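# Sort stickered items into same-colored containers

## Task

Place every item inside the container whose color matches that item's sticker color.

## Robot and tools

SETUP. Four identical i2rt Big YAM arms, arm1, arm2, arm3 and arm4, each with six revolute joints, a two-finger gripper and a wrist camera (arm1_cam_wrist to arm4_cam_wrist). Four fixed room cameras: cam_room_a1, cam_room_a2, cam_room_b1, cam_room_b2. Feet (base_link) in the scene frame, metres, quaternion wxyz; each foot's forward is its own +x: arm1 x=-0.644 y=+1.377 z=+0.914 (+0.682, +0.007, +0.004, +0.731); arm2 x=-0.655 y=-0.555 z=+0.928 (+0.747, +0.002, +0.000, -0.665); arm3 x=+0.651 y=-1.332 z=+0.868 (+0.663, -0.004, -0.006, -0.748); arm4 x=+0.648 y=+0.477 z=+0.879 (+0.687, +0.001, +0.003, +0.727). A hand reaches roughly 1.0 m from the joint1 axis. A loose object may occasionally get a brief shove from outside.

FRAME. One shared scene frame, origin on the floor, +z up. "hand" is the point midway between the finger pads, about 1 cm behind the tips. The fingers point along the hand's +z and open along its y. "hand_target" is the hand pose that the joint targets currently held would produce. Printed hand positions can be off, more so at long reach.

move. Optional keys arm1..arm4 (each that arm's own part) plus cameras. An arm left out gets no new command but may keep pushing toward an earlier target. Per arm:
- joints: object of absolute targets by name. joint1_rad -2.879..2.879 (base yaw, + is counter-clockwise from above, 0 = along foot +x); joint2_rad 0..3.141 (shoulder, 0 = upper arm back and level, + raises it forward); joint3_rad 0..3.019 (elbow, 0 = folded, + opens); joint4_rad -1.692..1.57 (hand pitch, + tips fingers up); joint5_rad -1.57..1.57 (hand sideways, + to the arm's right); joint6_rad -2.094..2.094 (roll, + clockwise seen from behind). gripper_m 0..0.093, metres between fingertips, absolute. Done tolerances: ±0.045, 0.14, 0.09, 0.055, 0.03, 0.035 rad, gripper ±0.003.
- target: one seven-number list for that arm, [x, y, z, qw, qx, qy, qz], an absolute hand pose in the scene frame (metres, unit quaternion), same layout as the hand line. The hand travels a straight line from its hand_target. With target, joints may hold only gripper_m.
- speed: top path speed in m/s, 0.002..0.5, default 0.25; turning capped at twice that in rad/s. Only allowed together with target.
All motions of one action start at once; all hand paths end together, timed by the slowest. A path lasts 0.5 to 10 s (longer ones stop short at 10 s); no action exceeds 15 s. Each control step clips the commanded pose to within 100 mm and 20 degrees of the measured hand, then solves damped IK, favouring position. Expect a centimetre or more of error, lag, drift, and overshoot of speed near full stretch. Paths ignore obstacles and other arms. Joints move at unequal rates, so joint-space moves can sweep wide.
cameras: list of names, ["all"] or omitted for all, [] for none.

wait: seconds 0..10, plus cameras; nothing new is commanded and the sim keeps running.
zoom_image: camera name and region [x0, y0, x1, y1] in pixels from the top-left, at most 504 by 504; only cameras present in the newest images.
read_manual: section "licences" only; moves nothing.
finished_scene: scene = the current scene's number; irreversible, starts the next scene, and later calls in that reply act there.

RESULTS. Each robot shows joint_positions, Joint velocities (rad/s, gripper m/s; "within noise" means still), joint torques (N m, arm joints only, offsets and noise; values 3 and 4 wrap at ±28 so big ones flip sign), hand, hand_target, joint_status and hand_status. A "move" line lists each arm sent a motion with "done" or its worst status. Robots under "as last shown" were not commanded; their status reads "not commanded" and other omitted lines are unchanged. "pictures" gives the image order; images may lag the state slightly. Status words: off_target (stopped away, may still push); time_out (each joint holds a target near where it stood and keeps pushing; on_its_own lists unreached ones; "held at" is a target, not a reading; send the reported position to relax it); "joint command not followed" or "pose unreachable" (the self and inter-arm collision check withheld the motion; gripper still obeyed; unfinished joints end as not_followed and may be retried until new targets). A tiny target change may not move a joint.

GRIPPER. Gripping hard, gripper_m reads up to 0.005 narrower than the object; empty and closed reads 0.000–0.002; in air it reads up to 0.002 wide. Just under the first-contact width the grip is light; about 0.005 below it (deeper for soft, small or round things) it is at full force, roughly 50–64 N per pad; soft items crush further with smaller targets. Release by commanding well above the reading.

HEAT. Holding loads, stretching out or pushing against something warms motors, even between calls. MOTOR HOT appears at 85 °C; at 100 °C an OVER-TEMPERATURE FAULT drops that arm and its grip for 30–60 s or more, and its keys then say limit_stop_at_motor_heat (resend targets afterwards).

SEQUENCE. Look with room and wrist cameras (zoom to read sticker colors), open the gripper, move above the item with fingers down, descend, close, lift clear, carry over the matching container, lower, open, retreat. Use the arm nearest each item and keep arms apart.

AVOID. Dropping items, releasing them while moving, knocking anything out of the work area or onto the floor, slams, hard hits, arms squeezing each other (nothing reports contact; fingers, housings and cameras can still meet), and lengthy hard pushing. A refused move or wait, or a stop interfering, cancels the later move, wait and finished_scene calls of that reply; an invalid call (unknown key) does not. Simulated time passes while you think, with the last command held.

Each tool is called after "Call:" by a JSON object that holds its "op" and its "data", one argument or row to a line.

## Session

Call:
{"op": "move", "data": {
  "arm1": {"joints": {"joint1_rad": 1.5, "joint2_rad": 0.6, "joint3_rad": 1.0, "joint4_rad": -1.01, "joint5_rad": 0, "joint6_rad": 0, "gripper_m": 0.09}},
  "arm2": {"joints": {"joint1_rad": -1.687, "joint2_rad": 0.6, "joint3_rad": 1.0, "joint4_rad": -1.01, "joint5_rad": 0, "joint6_rad": 0, "gripper_m": 0.09}},
  "arm3": {"joints": {"joint1_rad": 1.69, "joint2_rad": 0.6, "joint3_rad": 1.0, "joint4_rad": -1.01, "joint5_rad": 0, "joint6_rad": 0, "gripper_m": 0.09}},
  "arm4": {"joints": {"joint1_rad": -1.627, "joint2_rad": 0.6, "joint3_rad": 1.0, "joint4_rad": -1.01, "joint5_rad": 0, "joint6_rad": 0, "gripper_m": 0.09}}
}}

Scene clock: 1.93 s.
Joint torques (N m): arm1=[-1.08 0.85 12.51 2.37 0.07 -0.03] | arm2=[0.32 -2.37 10.69 3.07 -0.04 0.2] | arm3=[2.02 -1.14 9.42 1.92 0.05 -0.12] | arm4=[0.91 -1.55 9.37 1.96 0.07 -0.07]
Motor temperatures (°C): arm1=[21 24 26 23 21 21 21] | arm2=[23 25 26 22 22 20 23] | arm3=[24 23 23 23 24 23 23] | arm4=[22 22 24 22 24 21 24]
Heat: arm1: hottest joint3_rad 26 °C; arm2: hottest joint3_rad 26 °C; arm3: hottest joint1_rad 24 °C; arm4: hottest joint3_rad 24 °C.
move: arm1 done; arm2 done; arm3 done; arm4 done
Joint velocities: within noise
arm1.joint_positions: joint1_rad=+1.494 joint2_rad=+0.609 joint3_rad=+0.986 joint4_rad=-1.030 joint5_rad=-0.002 joint6_rad=+0.008 gripper_m=+0.09006
arm1.joint_status: all done
arm1.hand: x=-0.9381 y=+1.3788 z=+1.3125 quat_wxyz=(+0.000, +0.893, -0.006, -0.450) (m; scene frame)
arm1.hand_target: x=-0.9383 y=+1.3772 z=+1.3268 quat_wxyz=(-0.002, +0.883, +0.000, -0.469) (m; scene frame)
arm1.hand_status: not commanded
arm2.joint_positions: joint1_rad=-1.683 joint2_rad=+0.609 joint3_rad=+1.007 joint4_rad=-1.027 joint5_rad=+0.001 joint6_rad=-0.015 gripper_m=+0.09010
arm2.joint_status: all done
arm2.hand: x=-0.9570 y=-0.5574 z=+1.3335 quat_wxyz=(+0.004, -0.892, -0.009, +0.453) (m; scene frame)
arm2.hand_target: x=-0.9569 y=-0.5563 z=+1.3359 quat_wxyz=(+0.001, -0.887, -0.001, +0.461) (m; scene frame)
arm2.hand_status: not commanded
arm3.joint_positions: joint1_rad=+1.679 joint2_rad=+0.605 joint3_rad=+0.999 joint4_rad=-1.017 joint5_rad=-0.001 joint6_rad=+0.007 gripper_m=+0.09007
arm3.joint_status: all done
arm3.hand: x=+0.9519 y=-1.3301 z=+1.2728 quat_wxyz=(-0.457, -0.005, -0.889, +0.007) (m; scene frame)
arm3.hand_target: x=+0.9515 y=-1.3270 z=+1.2761 quat_wxyz=(-0.463, +0.002, -0.887, +0.006) (m; scene frame)
arm3.hand_status: not commanded
arm4.joint_positions: joint1_rad=-1.625 joint2_rad=+0.610 joint3_rad=+0.994 joint4_rad=-1.028 joint5_rad=+0.001 joint6_rad=+0.014 gripper_m=+0.09011
arm4.joint_status: all done
arm4.hand: x=+0.9509 y=+0.4787 z=+1.2761 quat_wxyz=(-0.445, -0.005, -0.896, -0.002) (m; scene frame)
arm4.hand_target: x=+0.9509 y=+0.4784 z=+1.2858 quat_wxyz=(-0.460, +0.001, -0.888, +0.001) (m; scene frame)
arm4.hand_status: not commanded
pictures: arm1_cam_wrist, arm2_cam_wrist, arm3_cam_wrist, arm4_cam_wrist, cam_room_a1, cam_room_a2, cam_room_b1, cam_room_b2
Images, in order (width x height): arm1_cam_wrist 672x504, arm2_cam_wrist 672x504, arm3_cam_wrist 672x504, arm4_cam_wrist 672x504, cam_room_a1 672x504, cam_room_a2 672x504, cam_room_b1 672x504, cam_room_b2 672x504.

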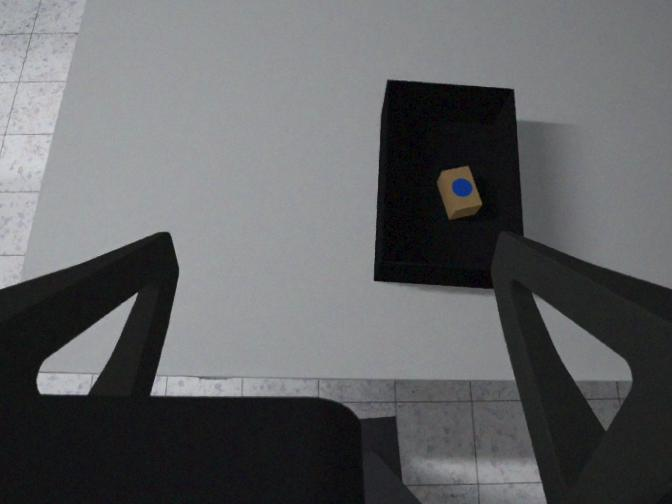

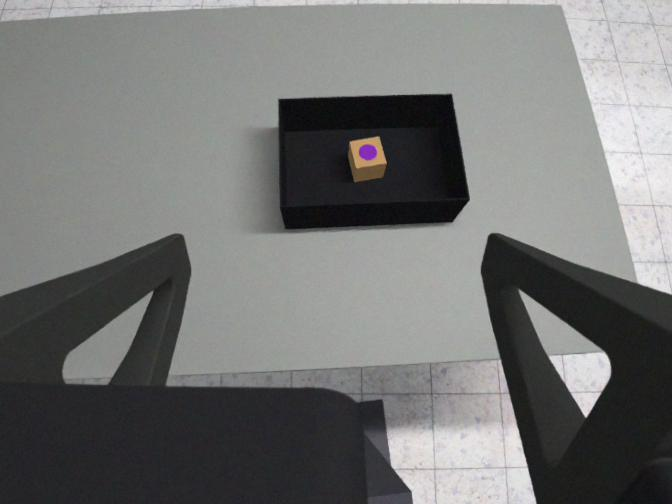

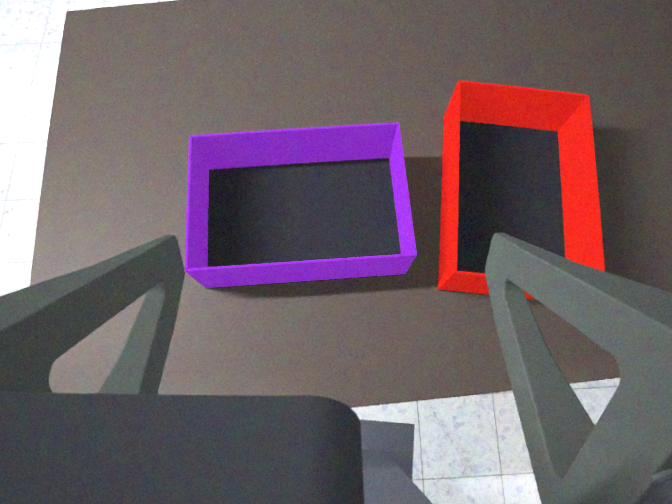

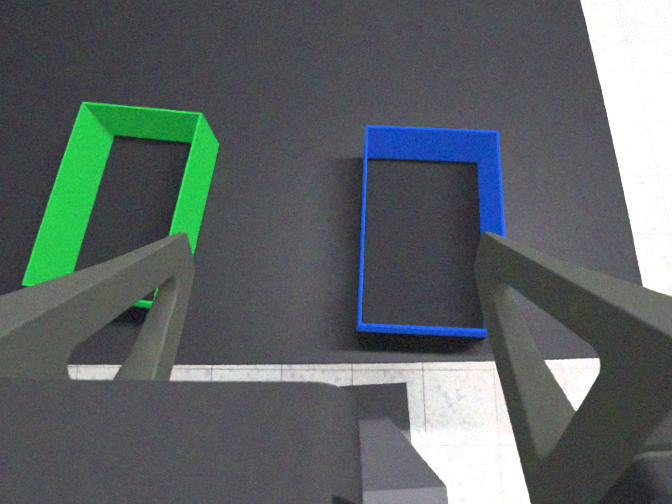

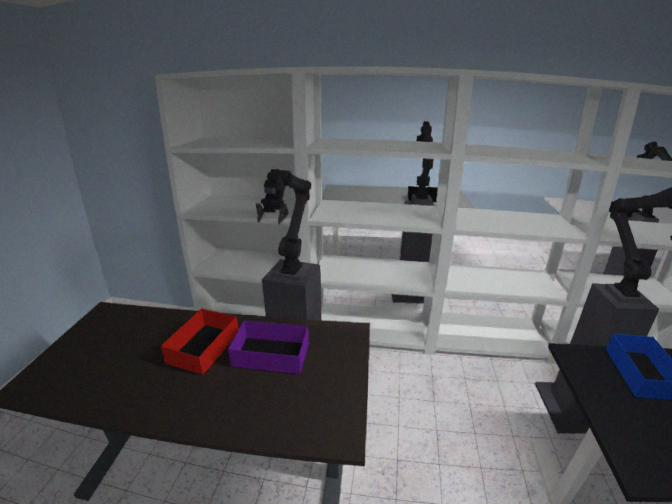

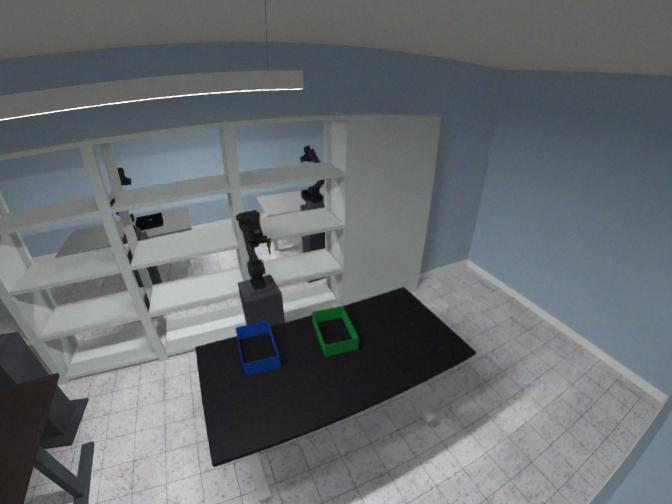

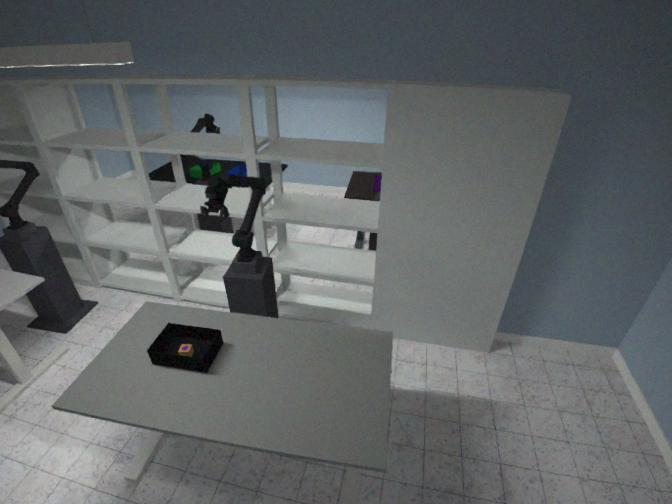

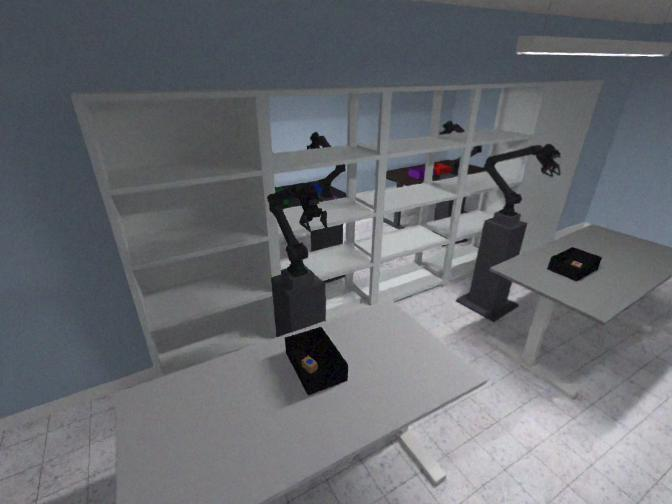

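Call:
{"op": "move", "data": {
  "arm1": {"target": [-1.205, 1.566, 0.93, 0, 0.989, 0.148, 0], "speed": 0.45, "joints": {"gripper_m": 0.078}},
  "arm2": {"target": [-1.325, -0.506, 0.90, 0, 0.997, 0.078, 0], "speed": 0.45},
  "cameras": ["arm1_cam_wrist", "arm2_cam_wrist"]
}}

Scene clock: 25.47 s.
Joint torques (N m): arm1=[-3.19 -18.37 13.38 -0.2 0.02 -0.12] | arm2=[-0.09 -24.88 13.48 0.12 0.11 -0.08] | arm3=[2.02 -1.08 9.43 1.91 0.06 -0.12] | arm4=[0.79 -1.32 9.48 1.89 0.05 -0.09]
Motor temperatures (°C): arm1=[21 24 30 23 21 21 21] | arm2=[23 25 29 22 22 20 23] | arm3=[24 23 26 23 24 23 23] | arm4=[22 22 29 22 24 21 24]
Heat: arm1: hottest joint3_rad 30 °C; arm2: hottest joint3_rad 29 °C; arm3: hottest joint3_rad 26 °C; arm4: hottest joint3_rad 29 °C.
move: arm1 off_target; arm2 off_target
Joint velocities: within noise
arm1.joint_positions: joint1_rad=+1.188 joint2_rad=+2.075 joint3_rad=+1.512 joint4_rad=-1.081 joint5_rad=+0.002 joint6_rad=-0.611 gripper_m=+0.07807
arm1.joint_status: all done
arm1.hand: x=-1.1852 y=+1.5540 z=+0.9033 quat_wxyz=(+0.013, +0.989, +0.148, +0.025) (m; scene frame)
arm1.hand_target: x=-1.2038 y=+1.5656 z=+0.9304 quat_wxyz=(+0.000, +0.989, +0.148, +0.000) (m; scene frame)
arm1.hand_status: off_target (0.035 m and 3.3 deg from the pose sent, 0.503 m and 56.2 deg at the start)
arm2.joint_positions: joint1_rad=-1.752 joint2_rad=+2.282 joint3_rad=+1.819 joint4_rad=-1.140 joint5_rad=-0.006 joint6_rad=-0.214 gripper_m=+0.09010
arm2.joint_status: not commanded
arm2.hand: x=-1.3077 y=-0.5135 z=+0.8837 quat_wxyz=(-0.004, -0.997, -0.075, -0.017) (m; scene frame)
arm2.hand_target: x=-1.3241 y=-0.5061 z=+0.9004 quat_wxyz=(+0.000, -0.997, -0.078, +0.000) (m; scene frame)
arm2.hand_status: off_target (0.025 m and 2.0 deg from the pose sent, 0.571 m and 54.3 deg at the start)
arm3, arm4: as last shown
pictures: arm1_cam_wrist, arm2_cam_wrist
Images, in order (width x height): arm1_cam_wrist 672x504, arm2_cam_wrist 672x504.

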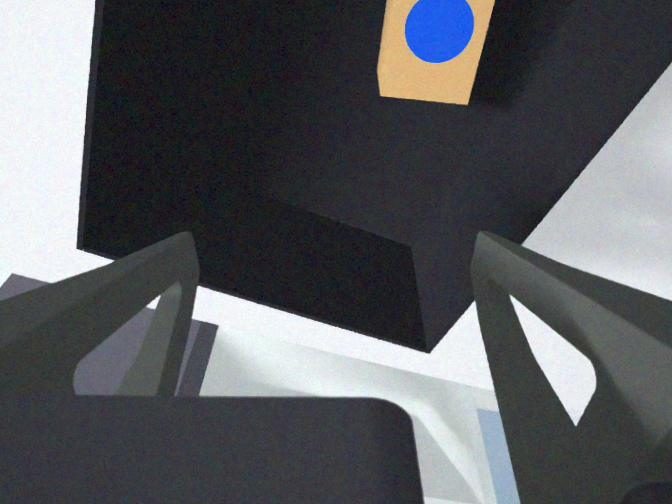

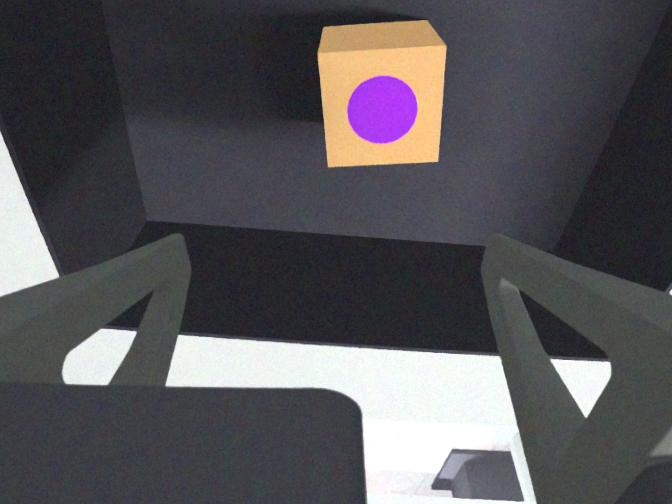

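Call:
{"op": "move", "data": {
  "arm1": {"target": [-1.247, 1.588, 0.79, 0, 0.989, 0.148, 0], "speed": 0.25},
  "arm2": {"target": [-1.332, -0.486, 0.748, 0, 0.997, 0.078, 0], "speed": 0.25},
  "cameras": ["arm1_cam_wrist", "arm2_cam_wrist"]
}}

Scene clock: 49.50 s.
Joint torques (N m): arm1=[-2.55 -19.72 11.9 0.51 -0.08 -0.06] | arm2=[0.44 -23.06 11.56 0.9 0.11 -0.08] | arm3=[2.02 -1.03 9.39 1.92 0.05 -0.12] | arm4=[0.97 -1.44 9.26 1.94 0.07 -0.12]
Motor temperatures (°C): arm1=[21 25 32 23 21 21 21] | arm2=[23 25 33 22 22 20 23] | arm3=[24 23 27 23 24 23 23] | arm4=[22 22 32 22 24 21 24]
Heat: arm1: hottest joint3_rad 32 °C; arm2: hottest joint3_rad 33 °C; arm3: hottest joint3_rad 27 °C; arm4: hottest joint3_rad 32 °C.
move: arm1 off_target; arm2 off_target
Joint velocities: within noise
arm1.joint_positions: joint1_rad=+1.178 joint2_rad=+2.365 joint3_rad=+1.657 joint4_rad=-0.931 joint5_rad=+0.005 joint6_rad=-0.624 gripper_m=+0.07807
arm1.joint_status: not commanded
arm1.hand: x=-1.2264 y=+1.5743 z=+0.7771 quat_wxyz=(+0.011, +0.988, +0.149, +0.024) (m; scene frame)
arm1.hand_target: x=-1.2462 y=+1.5878 z=+0.7908 quat_wxyz=(+0.000, +0.989, +0.148, +0.000) (m; scene frame)
arm1.hand_status: off_target (0.028 m and 3.0 deg from the pose sent, 0.134 m and 3.3 deg at the start)
arm2.joint_positions: joint1_rad=-1.785 joint2_rad=+2.498 joint3_rad=+1.864 joint4_rad=-0.944 joint5_rad=-0.007 joint6_rad=-0.243 gripper_m=+0.09010
arm2.joint_status: not commanded
arm2.hand: x=-1.3228 y=-0.4901 z=+0.7581 quat_wxyz=(-0.003, -0.997, -0.073, -0.004) (m; scene frame)
arm2.hand_target: x=-1.3315 y=-0.4862 z=+0.7484 quat_wxyz=(+0.000, -0.997, -0.078, +0.000) (m; scene frame)
arm2.hand_status: off_target (0.014 m and 0.8 deg from the pose sent, 0.140 m and 2.0 deg at the start)
arm3, arm4: as last shown
pictures: arm1_cam_wrist, arm2_cam_wrist
Images, in order (width x height): arm1_cam_wrist 672x504, arm2_cam_wrist 672x504.

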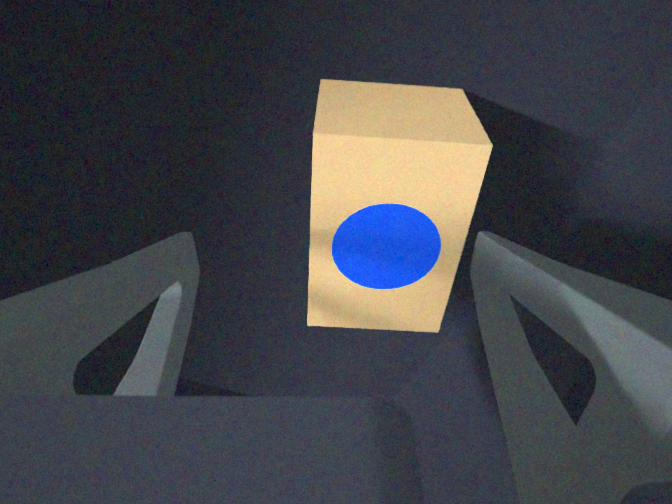

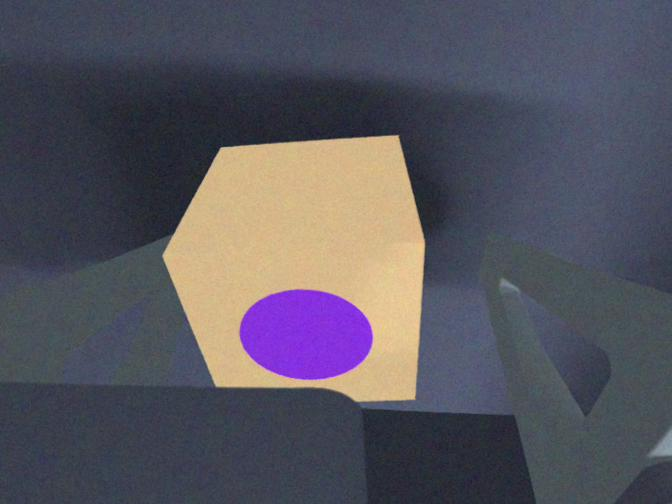

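Call:
{"op": "move", "data": {
  "arm1": {"joints": {"gripper_m": 0.034}},
  "arm2": {"joints": {"gripper_m": 0.042}},
  "cameras": ["arm1_cam_wrist", "arm2_cam_wrist"]
}}

Scene clock: 56.77 s.
Joint torques (N m): arm1=[-3.08 -19.37 11.54 0.66 -0.06 -0.06] | arm2=[0.38 -23.18 11.56 0.85 0.03 -0.07] | arm3=[1.9 -0.97 9.36 1.92 0.05 -0.11] | arm4=[0.73 -1.79 9.43 1.91 0.08 -0.1]
Motor temperatures (°C): arm1=[21 25 32 23 21 21 21] | arm2=[23 26 33 22 22 20 23] | arm3=[24 23 28 23 24 23 23] | arm4=[22 22 33 22 24 21 24]
Heat: arm1: hottest joint3_rad 32 °C; arm2: hottest joint3_rad 33 °C; arm3: hottest joint3_rad 28 °C; arm4: hottest joint3_rad 33 °C.
move: arm1 done; arm2 off_target
Joint velocities: within noise
arm1.joint_positions: joint1_rad=+1.178 joint2_rad=+2.365 joint3_rad=+1.657 joint4_rad=-0.931 joint5_rad=+0.005 joint6_rad=-0.624 gripper_m=+0.03406
arm1.joint_status: all done
arm1.hand: x=-1.2264 y=+1.5743 z=+0.7771 quat_wxyz=(+0.011, +0.988, +0.149, +0.024) (m; scene frame)
arm1.hand_target: x=-1.2462 y=+1.5878 z=+0.7908 quat_wxyz=(+0.000, +0.989, +0.148, +0.000) (m; scene frame)
arm1.hand_status: not commanded
arm2.joint_positions: joint1_rad=-1.785 joint2_rad=+2.498 joint3_rad=+1.864 joint4_rad=-0.944 joint5_rad=-0.005 joint6_rad=-0.244 gripper_m=+0.05291
arm2.joint_status: gripper_m off_target (ended at +0.05294, target +0.04200)
arm2.hand: x=-1.3228 y=-0.4898 z=+0.7581 quat_wxyz=(-0.002, -0.997, -0.073, -0.005) (m; scene frame)
arm2.hand_target: x=-1.3315 y=-0.4862 z=+0.7484 quat_wxyz=(+0.000, -0.997, -0.078, +0.000) (m; scene frame)
arm2.hand_status: not commanded
arm3, arm4: as last shown
pictures: arm1_cam_wrist, arm2_cam_wrist
Images, in order (width x height): arm1_cam_wrist 672x504, arm2_cam_wrist 672x504.

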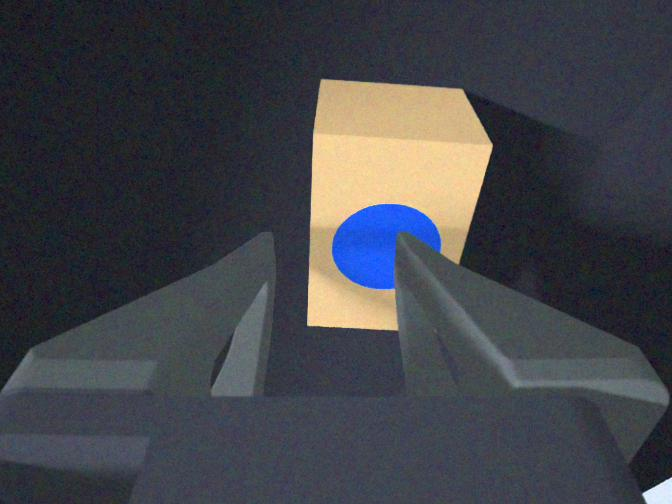

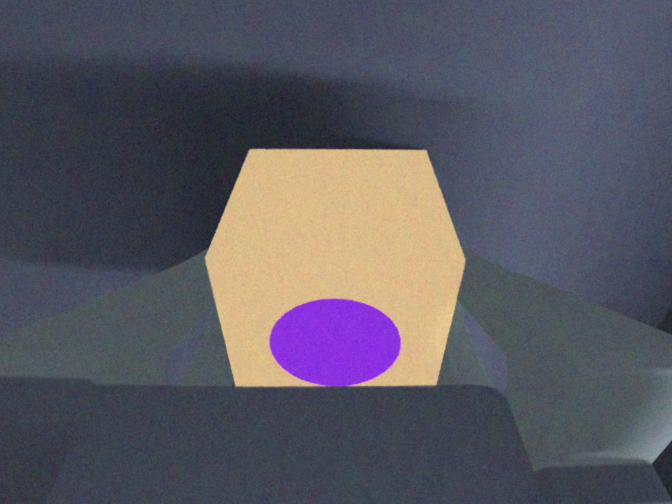

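Call:
{"op": "move", "data": {
  "arm1": {"target": [-1.251, 1.602, 0.80, 0, 0.989, 0.148, 0], "speed": 0.2, "joints": {"gripper_m": 0.085}},
  "arm2": {"target": [-1.27, -0.49, 0.96, 0, 0.997, 0.078, 0], "speed": 0.3},
  "cameras": []
}}

Call:
{"op": "move", "data": {
  "arm1": {"target": [-1.251, 1.604, 0.758, 0, 0.989, 0.148, 0], "speed": 0.15},
  "arm2": {"joints": {"joint2_rad": 0.25, "joint3_rad": 0.85, "joint4_rad": -0.6, "joint5_rad": 0, "joint6_rad": 0}},
  "cameras": ["arm1_cam_wrist"]
}}

Call:
{"op": "move", "data": {
  "arm1": {"joints": {"gripper_m": 0.034}},
  "arm2": {"joints": {"joint1_rad": 0.897}},
  "cameras": ["arm1_cam_wrist", "arm2_cam_wrist"]
}}

Scene clock: 75.10 s.
Joint torques (N m): arm1=[-1.61 -19.55 12.6 -0.06 -0.08 -0.01] | arm2=[0.15 -21.36 9.09 0.29 0.01 -0.08] | arm3=[2.02 -1.03 9.4 1.89 0.06 -0.12] | arm4=[0.26 -1.79 9.36 2.06 0.07 -0.1]
Motor temperatures (°C): arm1=[21 25 32 23 21 21 21] | arm2=[23 27 33 22 22 20 24] | arm3=[24 23 28 23 24 23 23] | arm4=[22 22 34 22 24 21 24]
Heat: arm1: hottest joint3_rad 32 °C; arm2: hottest joint3_rad 33 °C; arm3: hottest joint3_rad 28 °C; arm4: hottest joint3_rad 34 °C.
move: arm1 off_target; arm2 off_target
Joint velocities: within noise
arm1.joint_positions: joint1_rad=+1.157 joint2_rad=+2.365 joint3_rad=+1.688 joint4_rad=-0.945 joint5_rad=+0.005 joint6_rad=-0.642 gripper_m=+0.08494
arm1.joint_status: all done
arm1.hand: x=-1.2329 y=+1.5898 z=+0.7860 quat_wxyz=(+0.008, +0.989, +0.148, +0.017) (m; scene frame)
arm1.hand_target: x=-1.2501 y=+1.6019 z=+0.8005 quat_wxyz=(+0.000, +0.989, +0.148, +0.000) (m; scene frame)
arm1.hand_status: off_target (0.026 m and 2.1 deg from the pose sent, 0.044 m and 3.1 deg at the start)
arm2.joint_positions: joint1_rad=-1.785 joint2_rad=+2.064 joint3_rad=+1.690 joint4_rad=-1.157 joint5_rad=-0.005 joint6_rad=-0.247 gripper_m=+0.05291
arm2.joint_status: not commanded
arm2.hand: x=-1.2784 y=-0.4949 z=+0.9739 quat_wxyz=(+0.003, -0.997, -0.075, +0.019) (m; scene frame)
arm2.hand_target: x=-1.2700 y=-0.4902 z=+0.9602 quat_wxyz=(+0.000, -0.997, -0.078, +0.000) (m; scene frame)
arm2.hand_status: off_target (0.017 m and 2.2 deg from the pose sent, 0.209 m and 0.8 deg at the start)
arm3, arm4: as last shown
pictures: none
No camera images: "cameras" was empty.

Scene clock: 77.23 s.
Joint torques (N m): arm1=[-2.67 -17.96 12.12 0.68 -0.01 -0.06] | arm2=[0.15 2.67 9.69 3.34 0.15 0.21] | arm3=[1.96 -1.14 9.39 1.88 0.05 -0.12] | arm4=[0.97 -1.26 9.31 1.8 0.04 -0.08]
Motor temperatures (°C): arm1=[21 26 32 23 21 21 21] | arm2=[23 27 33 22 22 20 24] | arm3=[24 23 28 23 24 23 23] | arm4=[22 22 34 22 24 21 24]
Heat: arm1: hottest joint3_rad 32 °C; arm2: hottest joint3_rad 33 °C; arm3: hottest joint3_rad 28 °C; arm4: hottest joint3_rad 34 °C.
move: arm1 off_target; arm2 done
Joint velocities: within noise
arm1.joint_positions: joint1_rad=+1.158 joint2_rad=+2.425 joint3_rad=+1.699 joint4_rad=-0.908 joint5_rad=+0.002 joint6_rad=-0.645 gripper_m=+0.08494
arm1.joint_status: not commanded
arm1.hand: x=-1.2316 y=+1.5883 z=+0.7526 quat_wxyz=(+0.012, +0.988, +0.150, +0.021) (m; scene frame)
arm1.hand_target: x=-1.2501 y=+1.6038 z=+0.7588 quat_wxyz=(+0.000, +0.989, +0.148, +0.000) (m; scene frame)
arm1.hand_status: off_target (0.026 m and 2.8 deg from the pose sent, 0.036 m and 2.1 deg at the start)
arm2.joint_positions: joint1_rad=-1.785 joint2_rad=+0.251 joint3_rad=+0.858 joint4_rad=-0.620 joint5_rad=-0.003 joint6_rad=-0.015 gripper_m=+0.05291
arm2.joint_status: all done
arm2.hand: x=-0.8866 y=-0.5345 z=+1.4329 quat_wxyz=(+0.039, -0.712, +0.027, +0.701) (m; scene frame)
arm2.hand_target: x=-0.8877 y=-0.5318 z=+1.4333 quat_wxyz=(+0.039, -0.707, +0.036, +0.705) (m; scene frame)
arm2.hand_status: not commanded
arm3, arm4: as last shown
pictures: arm1_cam_wrist
Images, in order (width x height): arm1_cam_wrist 672x504.

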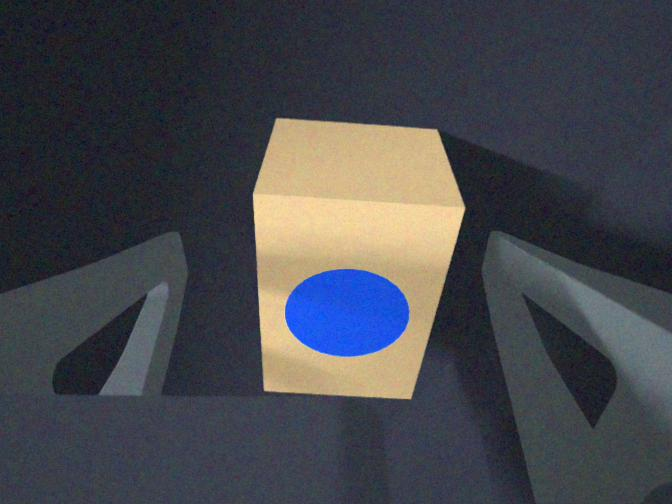

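Scene clock: 79.57 s.
Joint torques (N m): arm1=[-2.55 -19.02 11.95 0.75 -0.01 -0.09] | arm2=[1.08 2.67 9.66 3.4 0.05 0.21] | arm3=[1.9 -1.14 9.4 1.89 0.05 -0.11] | arm4=[0.97 -1.44 9.31 1.99 0.04 -0.11]
Motor temperatures (°C): arm1=[21 26 32 23 21 21 21] | arm2=[23 27 32 22 22 20 24] | arm3=[24 23 28 23 24 23 23] | arm4=[22 22 34 22 24 21 24]
Heat: arm1: hottest joint3_rad 32 °C; arm2: hottest joint3_rad 32 °C; arm3: hottest joint3_rad 28 °C; arm4: hottest joint3_rad 34 °C.
move: arm1 off_target; arm2 done
Joint velocities: within noise
arm1.joint_positions: joint1_rad=+1.157 joint2_rad=+2.425 joint3_rad=+1.699 joint4_rad=-0.906 joint5_rad=+0.003 joint6_rad=-0.646 gripper_m=+0.04367
arm1.joint_status: gripper_m off_target (ended at +0.04369, target +0.03400)
arm1.hand: x=-1.2315 y=+1.5894 z=+0.7526 quat_wxyz=(+0.011, +0.988, +0.150, +0.020) (m; scene frame)
arm1.hand_target: x=-1.2499 y=+1.6039 z=+0.7588 quat_wxyz=(+0.000, +0.989, +0.148, +0.000) (m; scene frame)
arm1.hand_status: not commanded
arm2.joint_positions: joint1_rad=+0.892 joint2_rad=+0.251 joint3_rad=+0.858 joint4_rad=-0.620 joint5_rad=-0.001 joint6_rad=-0.015 gripper_m=+0.05298
arm2.joint_status: all done
arm2.hand: x=-0.4600 y=-0.6805 z=+1.4332 quat_wxyz=(-0.674, -0.193, -0.685, +0.198) (m; scene frame)
arm2.hand_target: x=-0.4585 y=-0.6805 z=+1.4336 quat_wxyz=(-0.680, -0.196, -0.680, +0.193) (m; scene frame)
arm2.hand_status: not commanded
arm3, arm4: as last shown
pictures: arm1_cam_wrist, arm2_cam_wrist
Images, in order (width x height): arm1_cam_wrist 672x504, arm2_cam_wrist 672x504.

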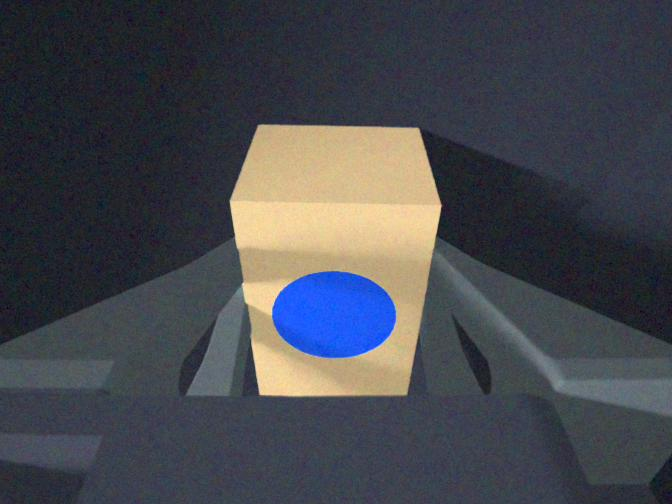

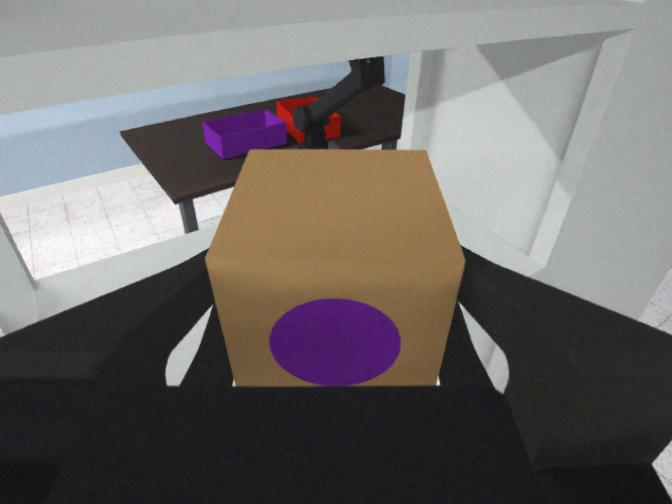

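Call:
{"op": "move", "data": {
  "arm1": {"target": [-1.17, 1.56, 0.97, 0, 0.989, 0.148, 0], "speed": 0.3},
  "arm2": {"joints": {"joint2_rad": 1.35, "joint3_rad": 0.323, "joint4_rad": 1.0}},
  "arm3": {"joints": {"joint1_rad": -2.009, "joint2_rad": 0.25, "joint3_rad": 0.85, "joint4_rad": -0.6, "gripper_m": 0.085}},
  "arm4": {"joints": {"joint1_rad": 0.93, "joint2_rad": 0.25, "joint3_rad": 0.85, "joint4_rad": -0.6, "gripper_m": 0.085}},
  "cameras": []
}}

Call:
{"op": "move", "data": {
  "arm1": {"joints": {"joint2_rad": 0.25, "joint3_rad": 0.85, "joint4_rad": -0.6, "joint5_rad": 0, "joint6_rad": 0}},
  "arm2": {"target": [-0.02, -0.9, 1.09, 0.6797, 0.1949, 0.6797, -0.1949], "speed": 0.35},
  "arm3": {"joints": {"joint2_rad": 1.25, "joint3_rad": 0.4, "joint4_rad": 0.6}},
  "arm4": {"joints": {"joint2_rad": 1.25, "joint3_rad": 0.4, "joint4_rad": 0.6}},
  "cameras": []
}}

Call:
{"op": "move", "data": {
  "arm1": {"joints": {"joint1_rad": -2.278}},
  "arm2": {"target": [-0.02, -0.9, 1.035, 0.6797, 0.1949, 0.6797, -0.1949], "speed": 0.06},
  "cameras": ["arm2_cam_wrist", "arm1_cam_wrist"]
}}

Scene clock: 94.23 s.
Joint torques (N m): arm1=[-0.09 -14.56 9.66 0.18 0 0.16] | arm2=[0.97 -7.77 7.83 3.73 0.04 0.21] | arm3=[0.56 4.6 9.2 2.56 0 -0.12] | arm4=[0.85 5.01 9.28 2.19 0.07 -0.09]
Motor temperatures (°C): arm1=[21 27 33 23 21 21 22] | arm2=[23 27 31 22 22 20 24] | arm3=[24 23 28 23 24 23 23] | arm4=[22 22 34 22 24 21 24]
Heat: arm1: hottest joint3_rad 33 °C; arm2: hottest joint3_rad 31 °C; arm3: hottest joint3_rad 28 °C; arm4: hottest joint3_rad 34 °C.
move: arm1 done; arm2 done; arm3 done; arm4 done
Joint velocities: within noise
arm1.joint_positions: joint1_rad=+1.158 joint2_rad=+1.928 joint3_rad=+1.473 joint4_rad=-1.121 joint5_rad=+0.003 joint6_rad=-0.638 gripper_m=+0.04367
arm1.joint_status: not commanded
arm1.hand: x=-1.1697 y=+1.5667 z=+0.9709 quat_wxyz=(-0.003, +0.989, +0.147, -0.005) (m; scene frame)
arm1.hand_target: x=-1.1700 y=+1.5602 z=+0.9700 quat_wxyz=(+0.000, +0.989, +0.148, +0.000) (m; scene frame)
arm1.hand_status: done (0.007 m and 0.7 deg from the pose sent, 0.228 m and 2.7 deg at the start)
arm2.joint_positions: joint1_rad=+0.892 joint2_rad=+1.343 joint3_rad=+0.317 joint4_rad=+0.972 joint5_rad=-0.001 joint6_rad=-0.015 gripper_m=+0.05298
arm2.joint_status: all done
arm2.hand: x=-0.2778 y=-0.7937 z=+1.1030 quat_wxyz=(-0.660, -0.197, -0.699, +0.194) (m; scene frame)
arm2.hand_target: x=-0.2747 y=-0.7935 z=+1.1094 quat_wxyz=(-0.671, -0.198, -0.689, +0.191) (m; scene frame)
arm2.hand_status: not commanded
arm3.joint_positions: joint1_rad=-1.999 joint2_rad=+0.242 joint3_rad=+0.845 joint4_rad=-0.618 joint5_rad=+0.000 joint6_rad=+0.007 gripper_m=+0.08507
arm3.joint_status: all done
arm3.hand: x=+0.4534 y=-1.2038 z=+1.3656 quat_wxyz=(+0.183, -0.687, +0.200, +0.674) (m; scene frame)
arm3.hand_target: x=+0.4530 y=-1.2007 z=+1.3713 quat_wxyz=(+0.190, -0.681, +0.200, +0.678) (m; scene frame)
arm3.hand_status: not commanded
arm4.joint_positions: joint1_rad=+0.928 joint2_rad=+0.240 joint3_rad=+0.834 joint4_rad=-0.620 joint5_rad=+0.000 joint6_rad=+0.013 gripper_m=+0.08511
arm4.joint_status: all done
arm4.hand: x=+0.4569 y=+0.6080 z=+1.3737 quat_wxyz=(-0.196, +0.683, -0.213, -0.671) (m; scene frame)
arm4.hand_target: x=+0.4562 y=+0.6079 z=+1.3853 quat_wxyz=(-0.202, +0.676, -0.205, -0.678) (m; scene frame)
arm4.hand_status: not commanded
pictures: none
No camera images: "cameras" was empty.

Scene clock: 96.27 s.
Joint torques (N m): arm1=[-0.38 6.18 10.44 2.43 -0.04 0.13] | arm2=[1.55 -18.14 12.04 2.11 0.15 0.17] | arm3=[0.62 -7.47 7.28 2.58 0.01 -0.12] | arm4=[1.08 -6.59 7.79 2.28 0.09 -0.09]
Motor temperatures (°C): arm1=[21 27 33 23 21 21 22] | arm2=[23 27 32 22 22 20 24] | arm3=[24 23 28 23 24 23 23] | arm4=[22 22 34 22 24 21 24]
Heat: arm1: hottest joint3_rad 33 °C; arm2: hottest joint3_rad 32 °C; arm3: hottest joint3_rad 28 °C; arm4: hottest joint3_rad 34 °C.
move: arm1 done; arm2 off_target; arm3 done; arm4 done
Joint velocities: within noise
arm1.joint_positions: joint1_rad=+1.159 joint2_rad=+0.247 joint3_rad=+0.846 joint4_rad=-0.616 joint5_rad=+0.002 joint6_rad=-0.009 gripper_m=+0.04364
arm1.joint_status: all done
arm1.hand: x=-0.8548 y=+1.4550 z=+1.4178 quat_wxyz=(-0.123, +0.697, -0.119, -0.696) (m; scene frame)
arm1.hand_target: x=-0.8560 y=+1.4524 z=+1.4231 quat_wxyz=(-0.117, +0.692, -0.117, -0.703) (m; scene frame)
arm1.hand_status: not commanded
arm2.joint_positions: joint1_rad=+0.970 joint2_rad=+1.949 joint3_rad=+1.050 joint4_rad=+0.882 joint5_rad=+0.078 joint6_rad=-0.014 gripper_m=+0.05298
arm2.joint_status: not commanded
arm2.hand: x=-0.0352 y=-0.8975 z=+1.0821 quat_wxyz=(-0.672, -0.194, -0.686, +0.198) (m; scene frame)
arm2.hand_target: x=-0.0209 y=-0.8995 z=+1.0902 quat_wxyz=(-0.680, -0.195, -0.680, +0.195) (m; scene frame)
arm2.hand_status: off_target (0.017 m and 1.2 deg from the pose sent, 0.279 m and 3.1 deg at the start)
arm3.joint_positions: joint1_rad=-1.999 joint2_rad=+1.248 joint3_rad=+0.396 joint4_rad=+0.582 joint5_rad=+0.000 joint6_rad=+0.007 gripper_m=+0.08507
arm3.joint_status: all done
arm3.hand: x=+0.2630 y=-1.0919 z=+1.0221 quat_wxyz=(+0.157, -0.767, +0.222, +0.582) (m; scene frame)
arm3.hand_target: x=+0.2633 y=-1.0865 z=+1.0271 quat_wxyz=(+0.164, -0.761, +0.222, +0.588) (m; scene frame)
arm3.hand_status: not commanded
arm4.joint_positions: joint1_rad=+0.928 joint2_rad=+1.242 joint3_rad=+0.385 joint4_rad=+0.580 joint5_rad=+0.000 joint6_rad=+0.013 gripper_m=+0.08511
arm4.joint_status: all done
arm4.hand: x=+0.2737 y=+0.7276 z=+1.0346 quat_wxyz=(-0.168, +0.761, -0.237, -0.579) (m; scene frame)
arm4.hand_target: x=+0.2673 y=+0.7306 z=+1.0436 quat_wxyz=(-0.175, +0.755, -0.229, -0.589) (m; scene frame)
arm4.hand_status: not commanded
pictures: none
No camera images: "cameras" was empty.

Scene clock: 98.97 s.
Joint torques (N m): arm1=[-1.67 5.54 10.8 2.41 0.02 0.14] | arm2=[1.32 -17.38 11.07 3.48 0.14 0.17] | arm3=[0.56 -7.3 7.31 2.54 0 -0.12] | arm4=[0.97 -6.48 7.87 2.28 0.09 -0.09]
Motor temperatures (°C): arm1=[21 26 33 23 21 21 22] | arm2=[23 27 32 22 22 20 24] | arm3=[24 23 28 23 24 23 23] | arm4=[22 22 34 22 24 21 24]
Heat: arm1: hottest joint3_rad 33 °C; arm2: hottest joint3_rad 32 °C; arm3: hottest joint3_rad 28 °C; arm4: hottest joint3_rad 34 °C.
move: arm1 done; arm2 off_target
Joint velocities: within noise
arm1.joint_positions: joint1_rad=-2.272 joint2_rad=+0.247 joint3_rad=+0.846 joint4_rad=-0.616 joint5_rad=+0.000 joint6_rad=-0.008 gripper_m=+0.04360
arm1.joint_status: all done
arm1.hand: x=-0.4485 y=+1.2379 z=+1.4109 quat_wxyz=(-0.660, -0.218, -0.684, +0.222) (m; scene frame)
arm1.hand_target: x=-0.4490 y=+1.2367 z=+1.4162 quat_wxyz=(-0.666, -0.221, -0.677, +0.223) (m; scene frame)
arm1.hand_status: not commanded
arm2.joint_positions: joint1_rad=+0.970 joint2_rad=+2.054 joint3_rad=+1.050 joint4_rad=+0.969 joint5_rad=+0.078 joint6_rad=-0.013 gripper_m=+0.05298
arm2.joint_status: not commanded
arm2.hand: x=-0.0348 y=-0.8975 z=+1.0312 quat_wxyz=(-0.666, -0.195, -0.693, +0.197) (m; scene frame)
arm2.hand_target: x=-0.0209 y=-0.8995 z=+1.0349 quat_wxyz=(-0.679, -0.195, -0.680, +0.195) (m; scene frame)
arm2.hand_status: off_target (0.016 m and 2.2 deg from the pose sent, 0.049 m and 1.2 deg at the start)
arm3, arm4: as last shown
arm3.hand_target: x=+0.2633 y=-1.0865 z=+1.0270 quat_wxyz=(+0.164, -0.761, +0.222, +0.588) (m; scene frame)
arm4.joint_positions: joint1_rad=+0.928 joint2_rad=+1.242 joint3_rad=+0.385 joint4_rad=+0.581 joint5_rad=+0.000 joint6_rad=+0.013 gripper_m=+0.08511
arm4.hand: x=+0.2736 y=+0.7276 z=+1.0347 quat_wxyz=(-0.169, +0.761, -0.237, -0.579) (m; scene frame)
pictures: arm1_cam_wrist, arm2_cam_wrist
Images, in order (width x height): arm1_cam_wrist 672x504, arm2_cam_wrist 672x504.

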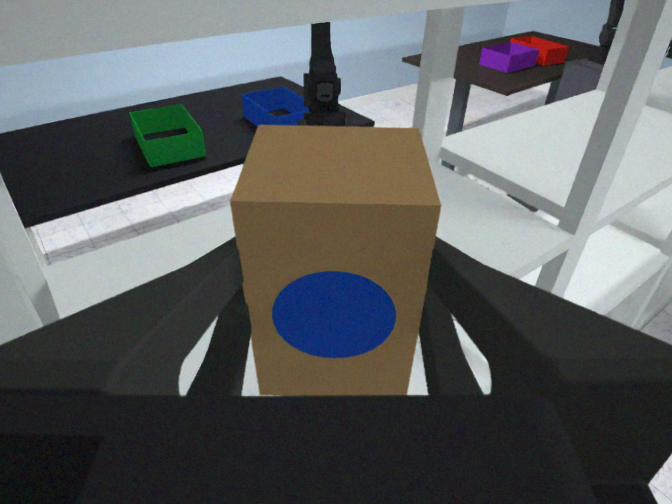

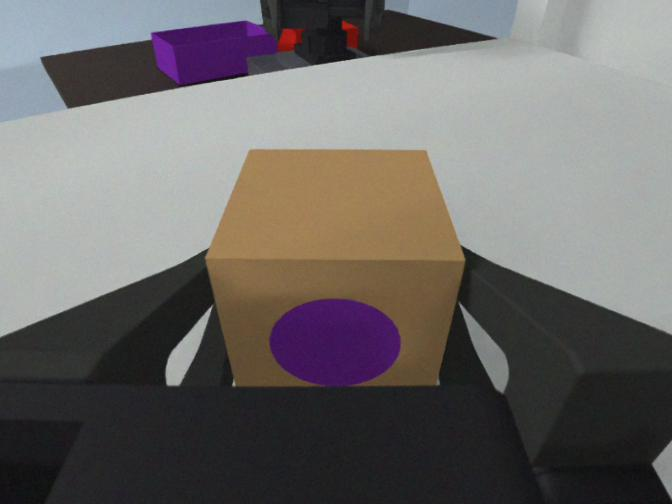

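Call:
{"op": "move", "data": {
  "arm1": {"joints": {"joint2_rad": 1.35, "joint3_rad": 0.323, "joint4_rad": 1.0}},
  "arm2": {"target": [-0.02, -0.9, 1.022, 0.6797, 0.1949, 0.6797, -0.1949], "speed": 0.06},
  "cameras": []
}}

Call:
{"op": "move", "data": {
  "arm1": {"target": [-0.02, 0.925, 1.11, 0.6715, 0.2214, 0.6715, -0.2214], "speed": 0.35},
  "arm2": {"joints": {"gripper_m": 0.07}},
  "cameras": ["arm2_cam_wrist"]
}}

Call:
{"op": "move", "data": {
  "arm1": {"target": [-0.02, 0.925, 1.06, 0.6715, 0.2214, 0.6715, -0.2214], "speed": 0.1},
  "arm2": {"target": [-0.23, -0.77, 1.05, 0.6797, 0.1949, 0.6797, -0.1949], "speed": 0.25},
  "cameras": ["arm2_cam_wrist", "arm1_cam_wrist"]
}}

Scene clock: 112.43 s.
Joint torques (N m): arm1=[-1.85 -4.84 8.5 2.81 0.01 0.14] | arm2=[1.38 -16.15 10.69 3.15 0.14 0.11] | arm3=[0.73 -7.3 7.3 2.58 0.01 -0.12] | arm4=[1.03 -6.53 7.82 2.17 0.09 -0.06]
Motor temperatures (°C): arm1=[21 26 33 23 21 21 22] | arm2=[23 27 32 23 22 20 24] | arm3=[24 23 27 23 24 23 23] | arm4=[22 22 32 22 24 21 24]
Heat: arm1: hottest joint3_rad 33 °C; arm2: hottest joint3_rad 32 °C; arm3: hottest joint3_rad 27 °C; arm4: hottest joint3_rad 32 °C.
move: arm1 done; arm2 off_target
Joint velocities: within noise
arm1.joint_positions: joint1_rad=-2.272 joint2_rad=+1.349 joint3_rad=+0.304 joint4_rad=+0.974 joint5_rad=+0.000 joint6_rad=-0.008 gripper_m=+0.04360
arm1.joint_status: all done
arm1.hand: x=-0.2850 y=+1.1151 z=+1.0748 quat_wxyz=(-0.641, -0.224, -0.701, +0.216) (m; scene frame)
arm1.hand_target: x=-0.2808 y=+1.1090 z=+1.0891 quat_wxyz=(-0.657, -0.224, -0.686, +0.220) (m; scene frame)
arm1.hand_status: not commanded
arm2.joint_positions: joint1_rad=+0.970 joint2_rad=+2.070 joint3_rad=+1.055 joint4_rad=+1.006 joint5_rad=+0.078 joint6_rad=-0.008 gripper_m=+0.05298
arm2.joint_status: not commanded
arm2.hand: x=-0.0335 y=-0.8983 z=+1.0316 quat_wxyz=(-0.676, -0.195, -0.683, +0.197) (m; scene frame)
arm2.hand_target: x=-0.0210 y=-0.8995 z=+1.0220 quat_wxyz=(-0.680, -0.195, -0.680, +0.195) (m; scene frame)
arm2.hand_status: off_target (0.017 m and 0.7 deg from the pose sent, 0.018 m and 2.2 deg at the start)
arm3, arm4: as last shown
pictures: none
No camera images: "cameras" was empty.

Scene clock: 114.00 s.
Joint torques (N m): arm1=[-1.49 -15.97 13.68 1.46 0.11 0.09] | arm2=[1.44 -16.5 10.37 3.12 0.03 0.11] | arm3=[0.67 -7.36 7.3 2.58 0 -0.12] | arm4=[1.26 -6.53 7.75 2.24 0.1 -0.07]
Motor temperatures (°C): arm1=[21 26 33 23 21 21 22] | arm2=[23 27 32 23 22 20 24] | arm3=[24 23 27 23 24 23 23] | arm4=[22 22 32 22 24 21 24]
Heat: arm1: hottest joint3_rad 33 °C; arm2: hottest joint3_rad 32 °C; arm3: hottest joint3_rad 27 °C; arm4: hottest joint3_rad 32 °C.
move: arm1 off_target; arm2 done
Joint velocities: within noise
arm1.joint_positions: joint1_rad=-2.272 joint2_rad=+1.961 joint3_rad=+1.205 joint4_rad=+0.735 joint5_rad=+0.009 joint6_rad=-0.001 gripper_m=+0.04360
arm1.joint_status: not commanded
arm1.hand: x=-0.0350 y=+0.9302 z=+1.0910 quat_wxyz=(-0.658, -0.224, -0.684, +0.222) (m; scene frame)
arm1.hand_target: x=-0.0213 y=+0.9259 z=+1.1104 quat_wxyz=(-0.672, -0.221, -0.671, +0.221) (m; scene frame)
arm1.hand_status: off_target (0.025 m and 2.1 deg from the pose sent, 0.328 m and 4.9 deg at the start)
arm2.joint_positions: joint1_rad=+0.969 joint2_rad=+2.073 joint3_rad=+1.059 joint4_rad=+1.006 joint5_rad=+0.081 joint6_rad=-0.008 gripper_m=+0.06992
arm2.joint_status: all done
arm2.hand: x=-0.0328 y=-0.8994 z=+1.0318 quat_wxyz=(-0.676, -0.196, -0.682, +0.198) (m; scene frame)
arm2.hand_target: x=-0.0209 y=-0.8993 z=+1.0220 quat_wxyz=(-0.680, -0.195, -0.680, +0.195) (m; scene frame)
arm2.hand_status: not commanded
arm3, arm4: as last shown
pictures: arm2_cam_wrist
Images, in order (width x height): arm2_cam_wrist 672x504.

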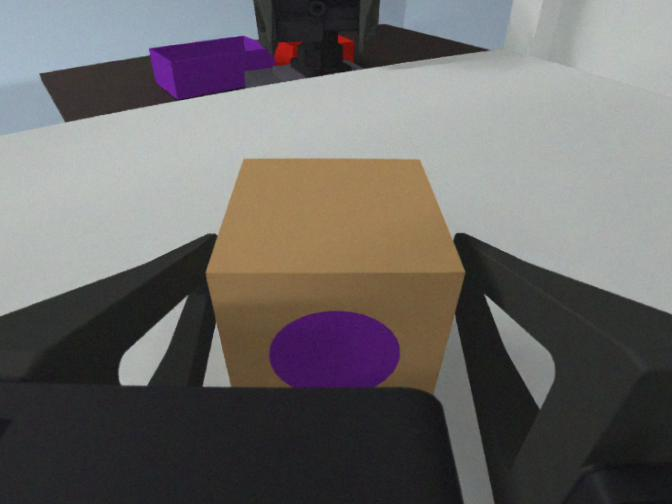

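Scene clock: 115.67 s.
Joint torques (N m): arm1=[-1.32 -16.09 11.97 2.85 0.1 0.12] | arm2=[1.49 -12.1 4.11 3.44 0.15 0.09] | arm3=[0.44 -7.47 7.27 2.56 0 -0.12] | arm4=[1.03 -6.36 7.82 2.15 0.08 -0.07]
Motor temperatures (°C): arm1=[21 26 33 23 21 21 22] | arm2=[23 27 32 23 22 20 24] | arm3=[24 23 27 23 24 23 23] | arm4=[22 22 32 22 24 21 24]
Heat: arm1: hottest joint3_rad 33 °C; arm2: hottest joint3_rad 32 °C; arm3: hottest joint3_rad 27 °C; arm4: hottest joint3_rad 32 °C.
move: arm1 off_target; arm2 done
Joint velocities: within noise
arm1.joint_positions: joint1_rad=-2.272 joint2_rad=+2.053 joint3_rad=+1.205 joint4_rad=+0.806 joint5_rad=+0.009 joint6_rad=-0.001 gripper_m=+0.04360
arm1.joint_status: not commanded
arm1.hand: x=-0.0330 y=+0.9282 z=+1.0411 quat_wxyz=(-0.651, -0.226, -0.690, +0.220) (m; scene frame)
arm1.hand_target: x=-0.0211 y=+0.9257 z=+1.0602 quat_wxyz=(-0.671, -0.221, -0.672, +0.221) (m; scene frame)
arm1.hand_status: off_target (0.023 m and 3.2 deg from the pose sent, 0.035 m and 2.1 deg at the start)
arm2.joint_positions: joint1_rad=+1.031 joint2_rad=+1.731 joint3_rad=+0.379 joint4_rad=+1.326 joint5_rad=+0.141 joint6_rad=-0.006 gripper_m=+0.06993
arm2.joint_status: not commanded
arm2.hand: x=-0.2308 y=-0.7735 z=+1.0425 quat_wxyz=(-0.670, -0.197, -0.688, +0.196) (m; scene frame)
arm2.hand_target: x=-0.2300 y=-0.7701 z=+1.0500 quat_wxyz=(-0.680, -0.195, -0.680, +0.195) (m; scene frame)
arm2.hand_status: done (0.008 m and 1.5 deg from the pose sent, 0.237 m and 0.7 deg at the start)
arm3, arm4: as last shown
pictures: arm1_cam_wrist, arm2_cam_wrist
Images, in order (width x height): arm1_cam_wrist 672x504, arm2_cam_wrist 672x504.

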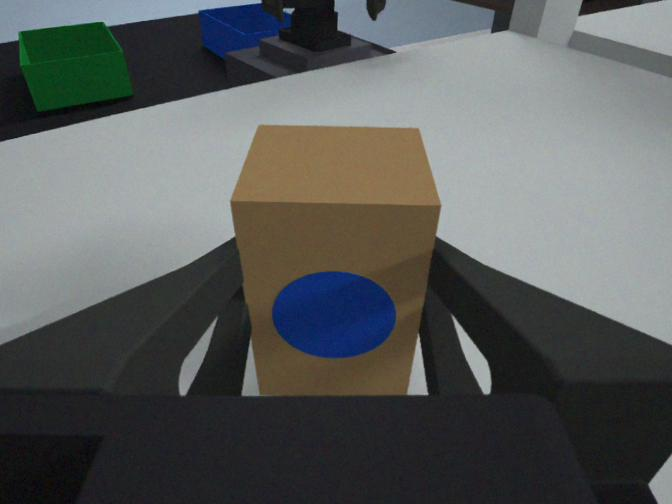

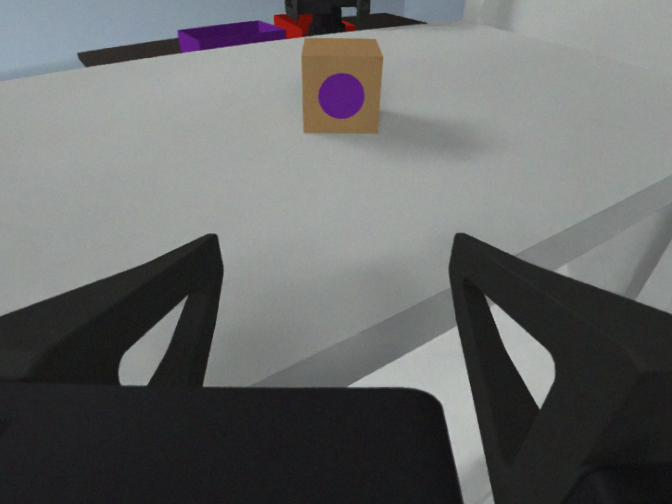

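Call:
{"op": "move", "data": {
  "arm1": {"target": [-0.02, 0.925, 1.04, 0.6715, 0.2214, 0.6715, -0.2214], "speed": 0.05},
  "arm3": {"target": [-0.049, -0.889, 1.045, 0.1678, -0.7626, 0.2186, 0.5852], "speed": 0.35},
  "cameras": ["arm1_cam_wrist", "arm3_cam_wrist"]
}}

Scene clock: 128.27 s.
Joint torques (N m): arm1=[-1.03 -15.15 11.81 2.58 0.07 0.06] | arm2=[1.55 -12.1 4.15 3.43 0.15 0.1] | arm3=[0.5 -22.77 12.66 1.52 0.1 -0.14] | arm4=[0.85 -6.83 7.95 2.11 0.07 -0.1]
Motor temperatures (°C): arm1=[21 26 33 23 21 21 22] | arm2=[23 26 30 23 22 20 23] | arm3=[24 24 27 23 24 23 23] | arm4=[22 22 31 22 24 21 24]
Heat: arm1: hottest joint3_rad 33 °C; arm2: hottest joint3_rad 30 °C; arm3: hottest joint3_rad 27 °C; arm4: hottest joint3_rad 31 °C.
move: arm1 off_target; arm3 off_target
Joint velocities: within noise
arm1.joint_positions: joint1_rad=-2.272 joint2_rad=+2.079 joint3_rad=+1.205 joint4_rad=+0.854 joint5_rad=+0.010 joint6_rad=+0.001 gripper_m=+0.04360
arm1.joint_status: not commanded
arm1.hand: x=-0.0328 y=+0.9279 z=+1.0340 quat_wxyz=(-0.659, -0.225, -0.683, +0.222) (m; scene frame)
arm1.hand_target: x=-0.0207 y=+0.9255 z=+1.0400 quat_wxyz=(-0.671, -0.221, -0.672, +0.221) (m; scene frame)
arm1.hand_status: off_target (0.014 m and 2.0 deg from the pose sent, 0.013 m and 3.2 deg at the start)
arm2, arm4: as last shown
arm3.joint_positions: joint1_rad=-1.999 joint2_rad=+2.035 joint3_rad=+1.477 joint4_rad=+0.273 joint5_rad=-0.002 joint6_rad=-0.004 gripper_m=+0.08507
arm3.joint_status: not commanded
arm3.hand: x=-0.0421 y=-0.9056 z=+1.0277 quat_wxyz=(+0.158, -0.773, +0.219, +0.575) (m; scene frame)
arm3.hand_target: x=-0.0476 y=-0.8898 z=+1.0451 quat_wxyz=(+0.168, -0.763, +0.219, +0.585) (m; scene frame)
arm3.hand_status: off_target (0.025 m and 2.0 deg from the pose sent, 0.373 m and 1.4 deg at the start)
pictures: arm1_cam_wrist, arm3_cam_wrist
Images, in order (width x height): arm1_cam_wrist 672x504, arm3_cam_wrist 672x504.

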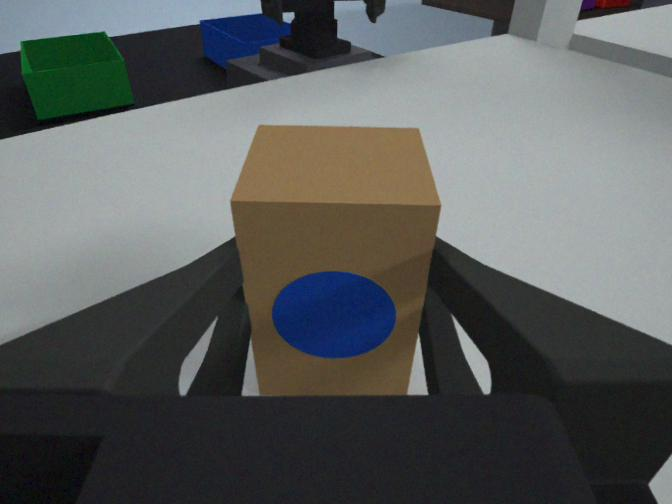

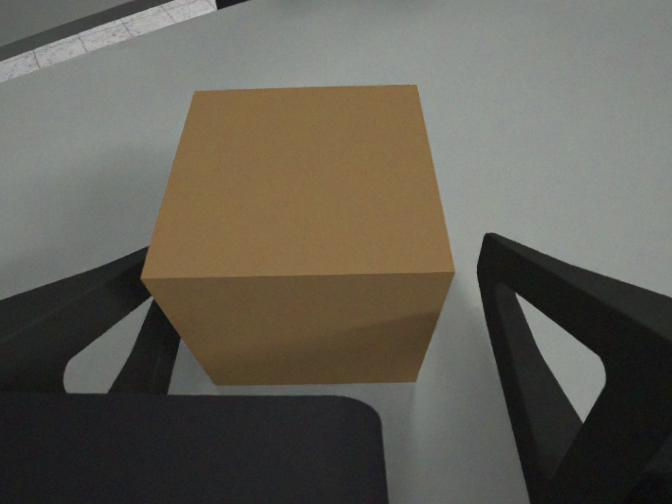

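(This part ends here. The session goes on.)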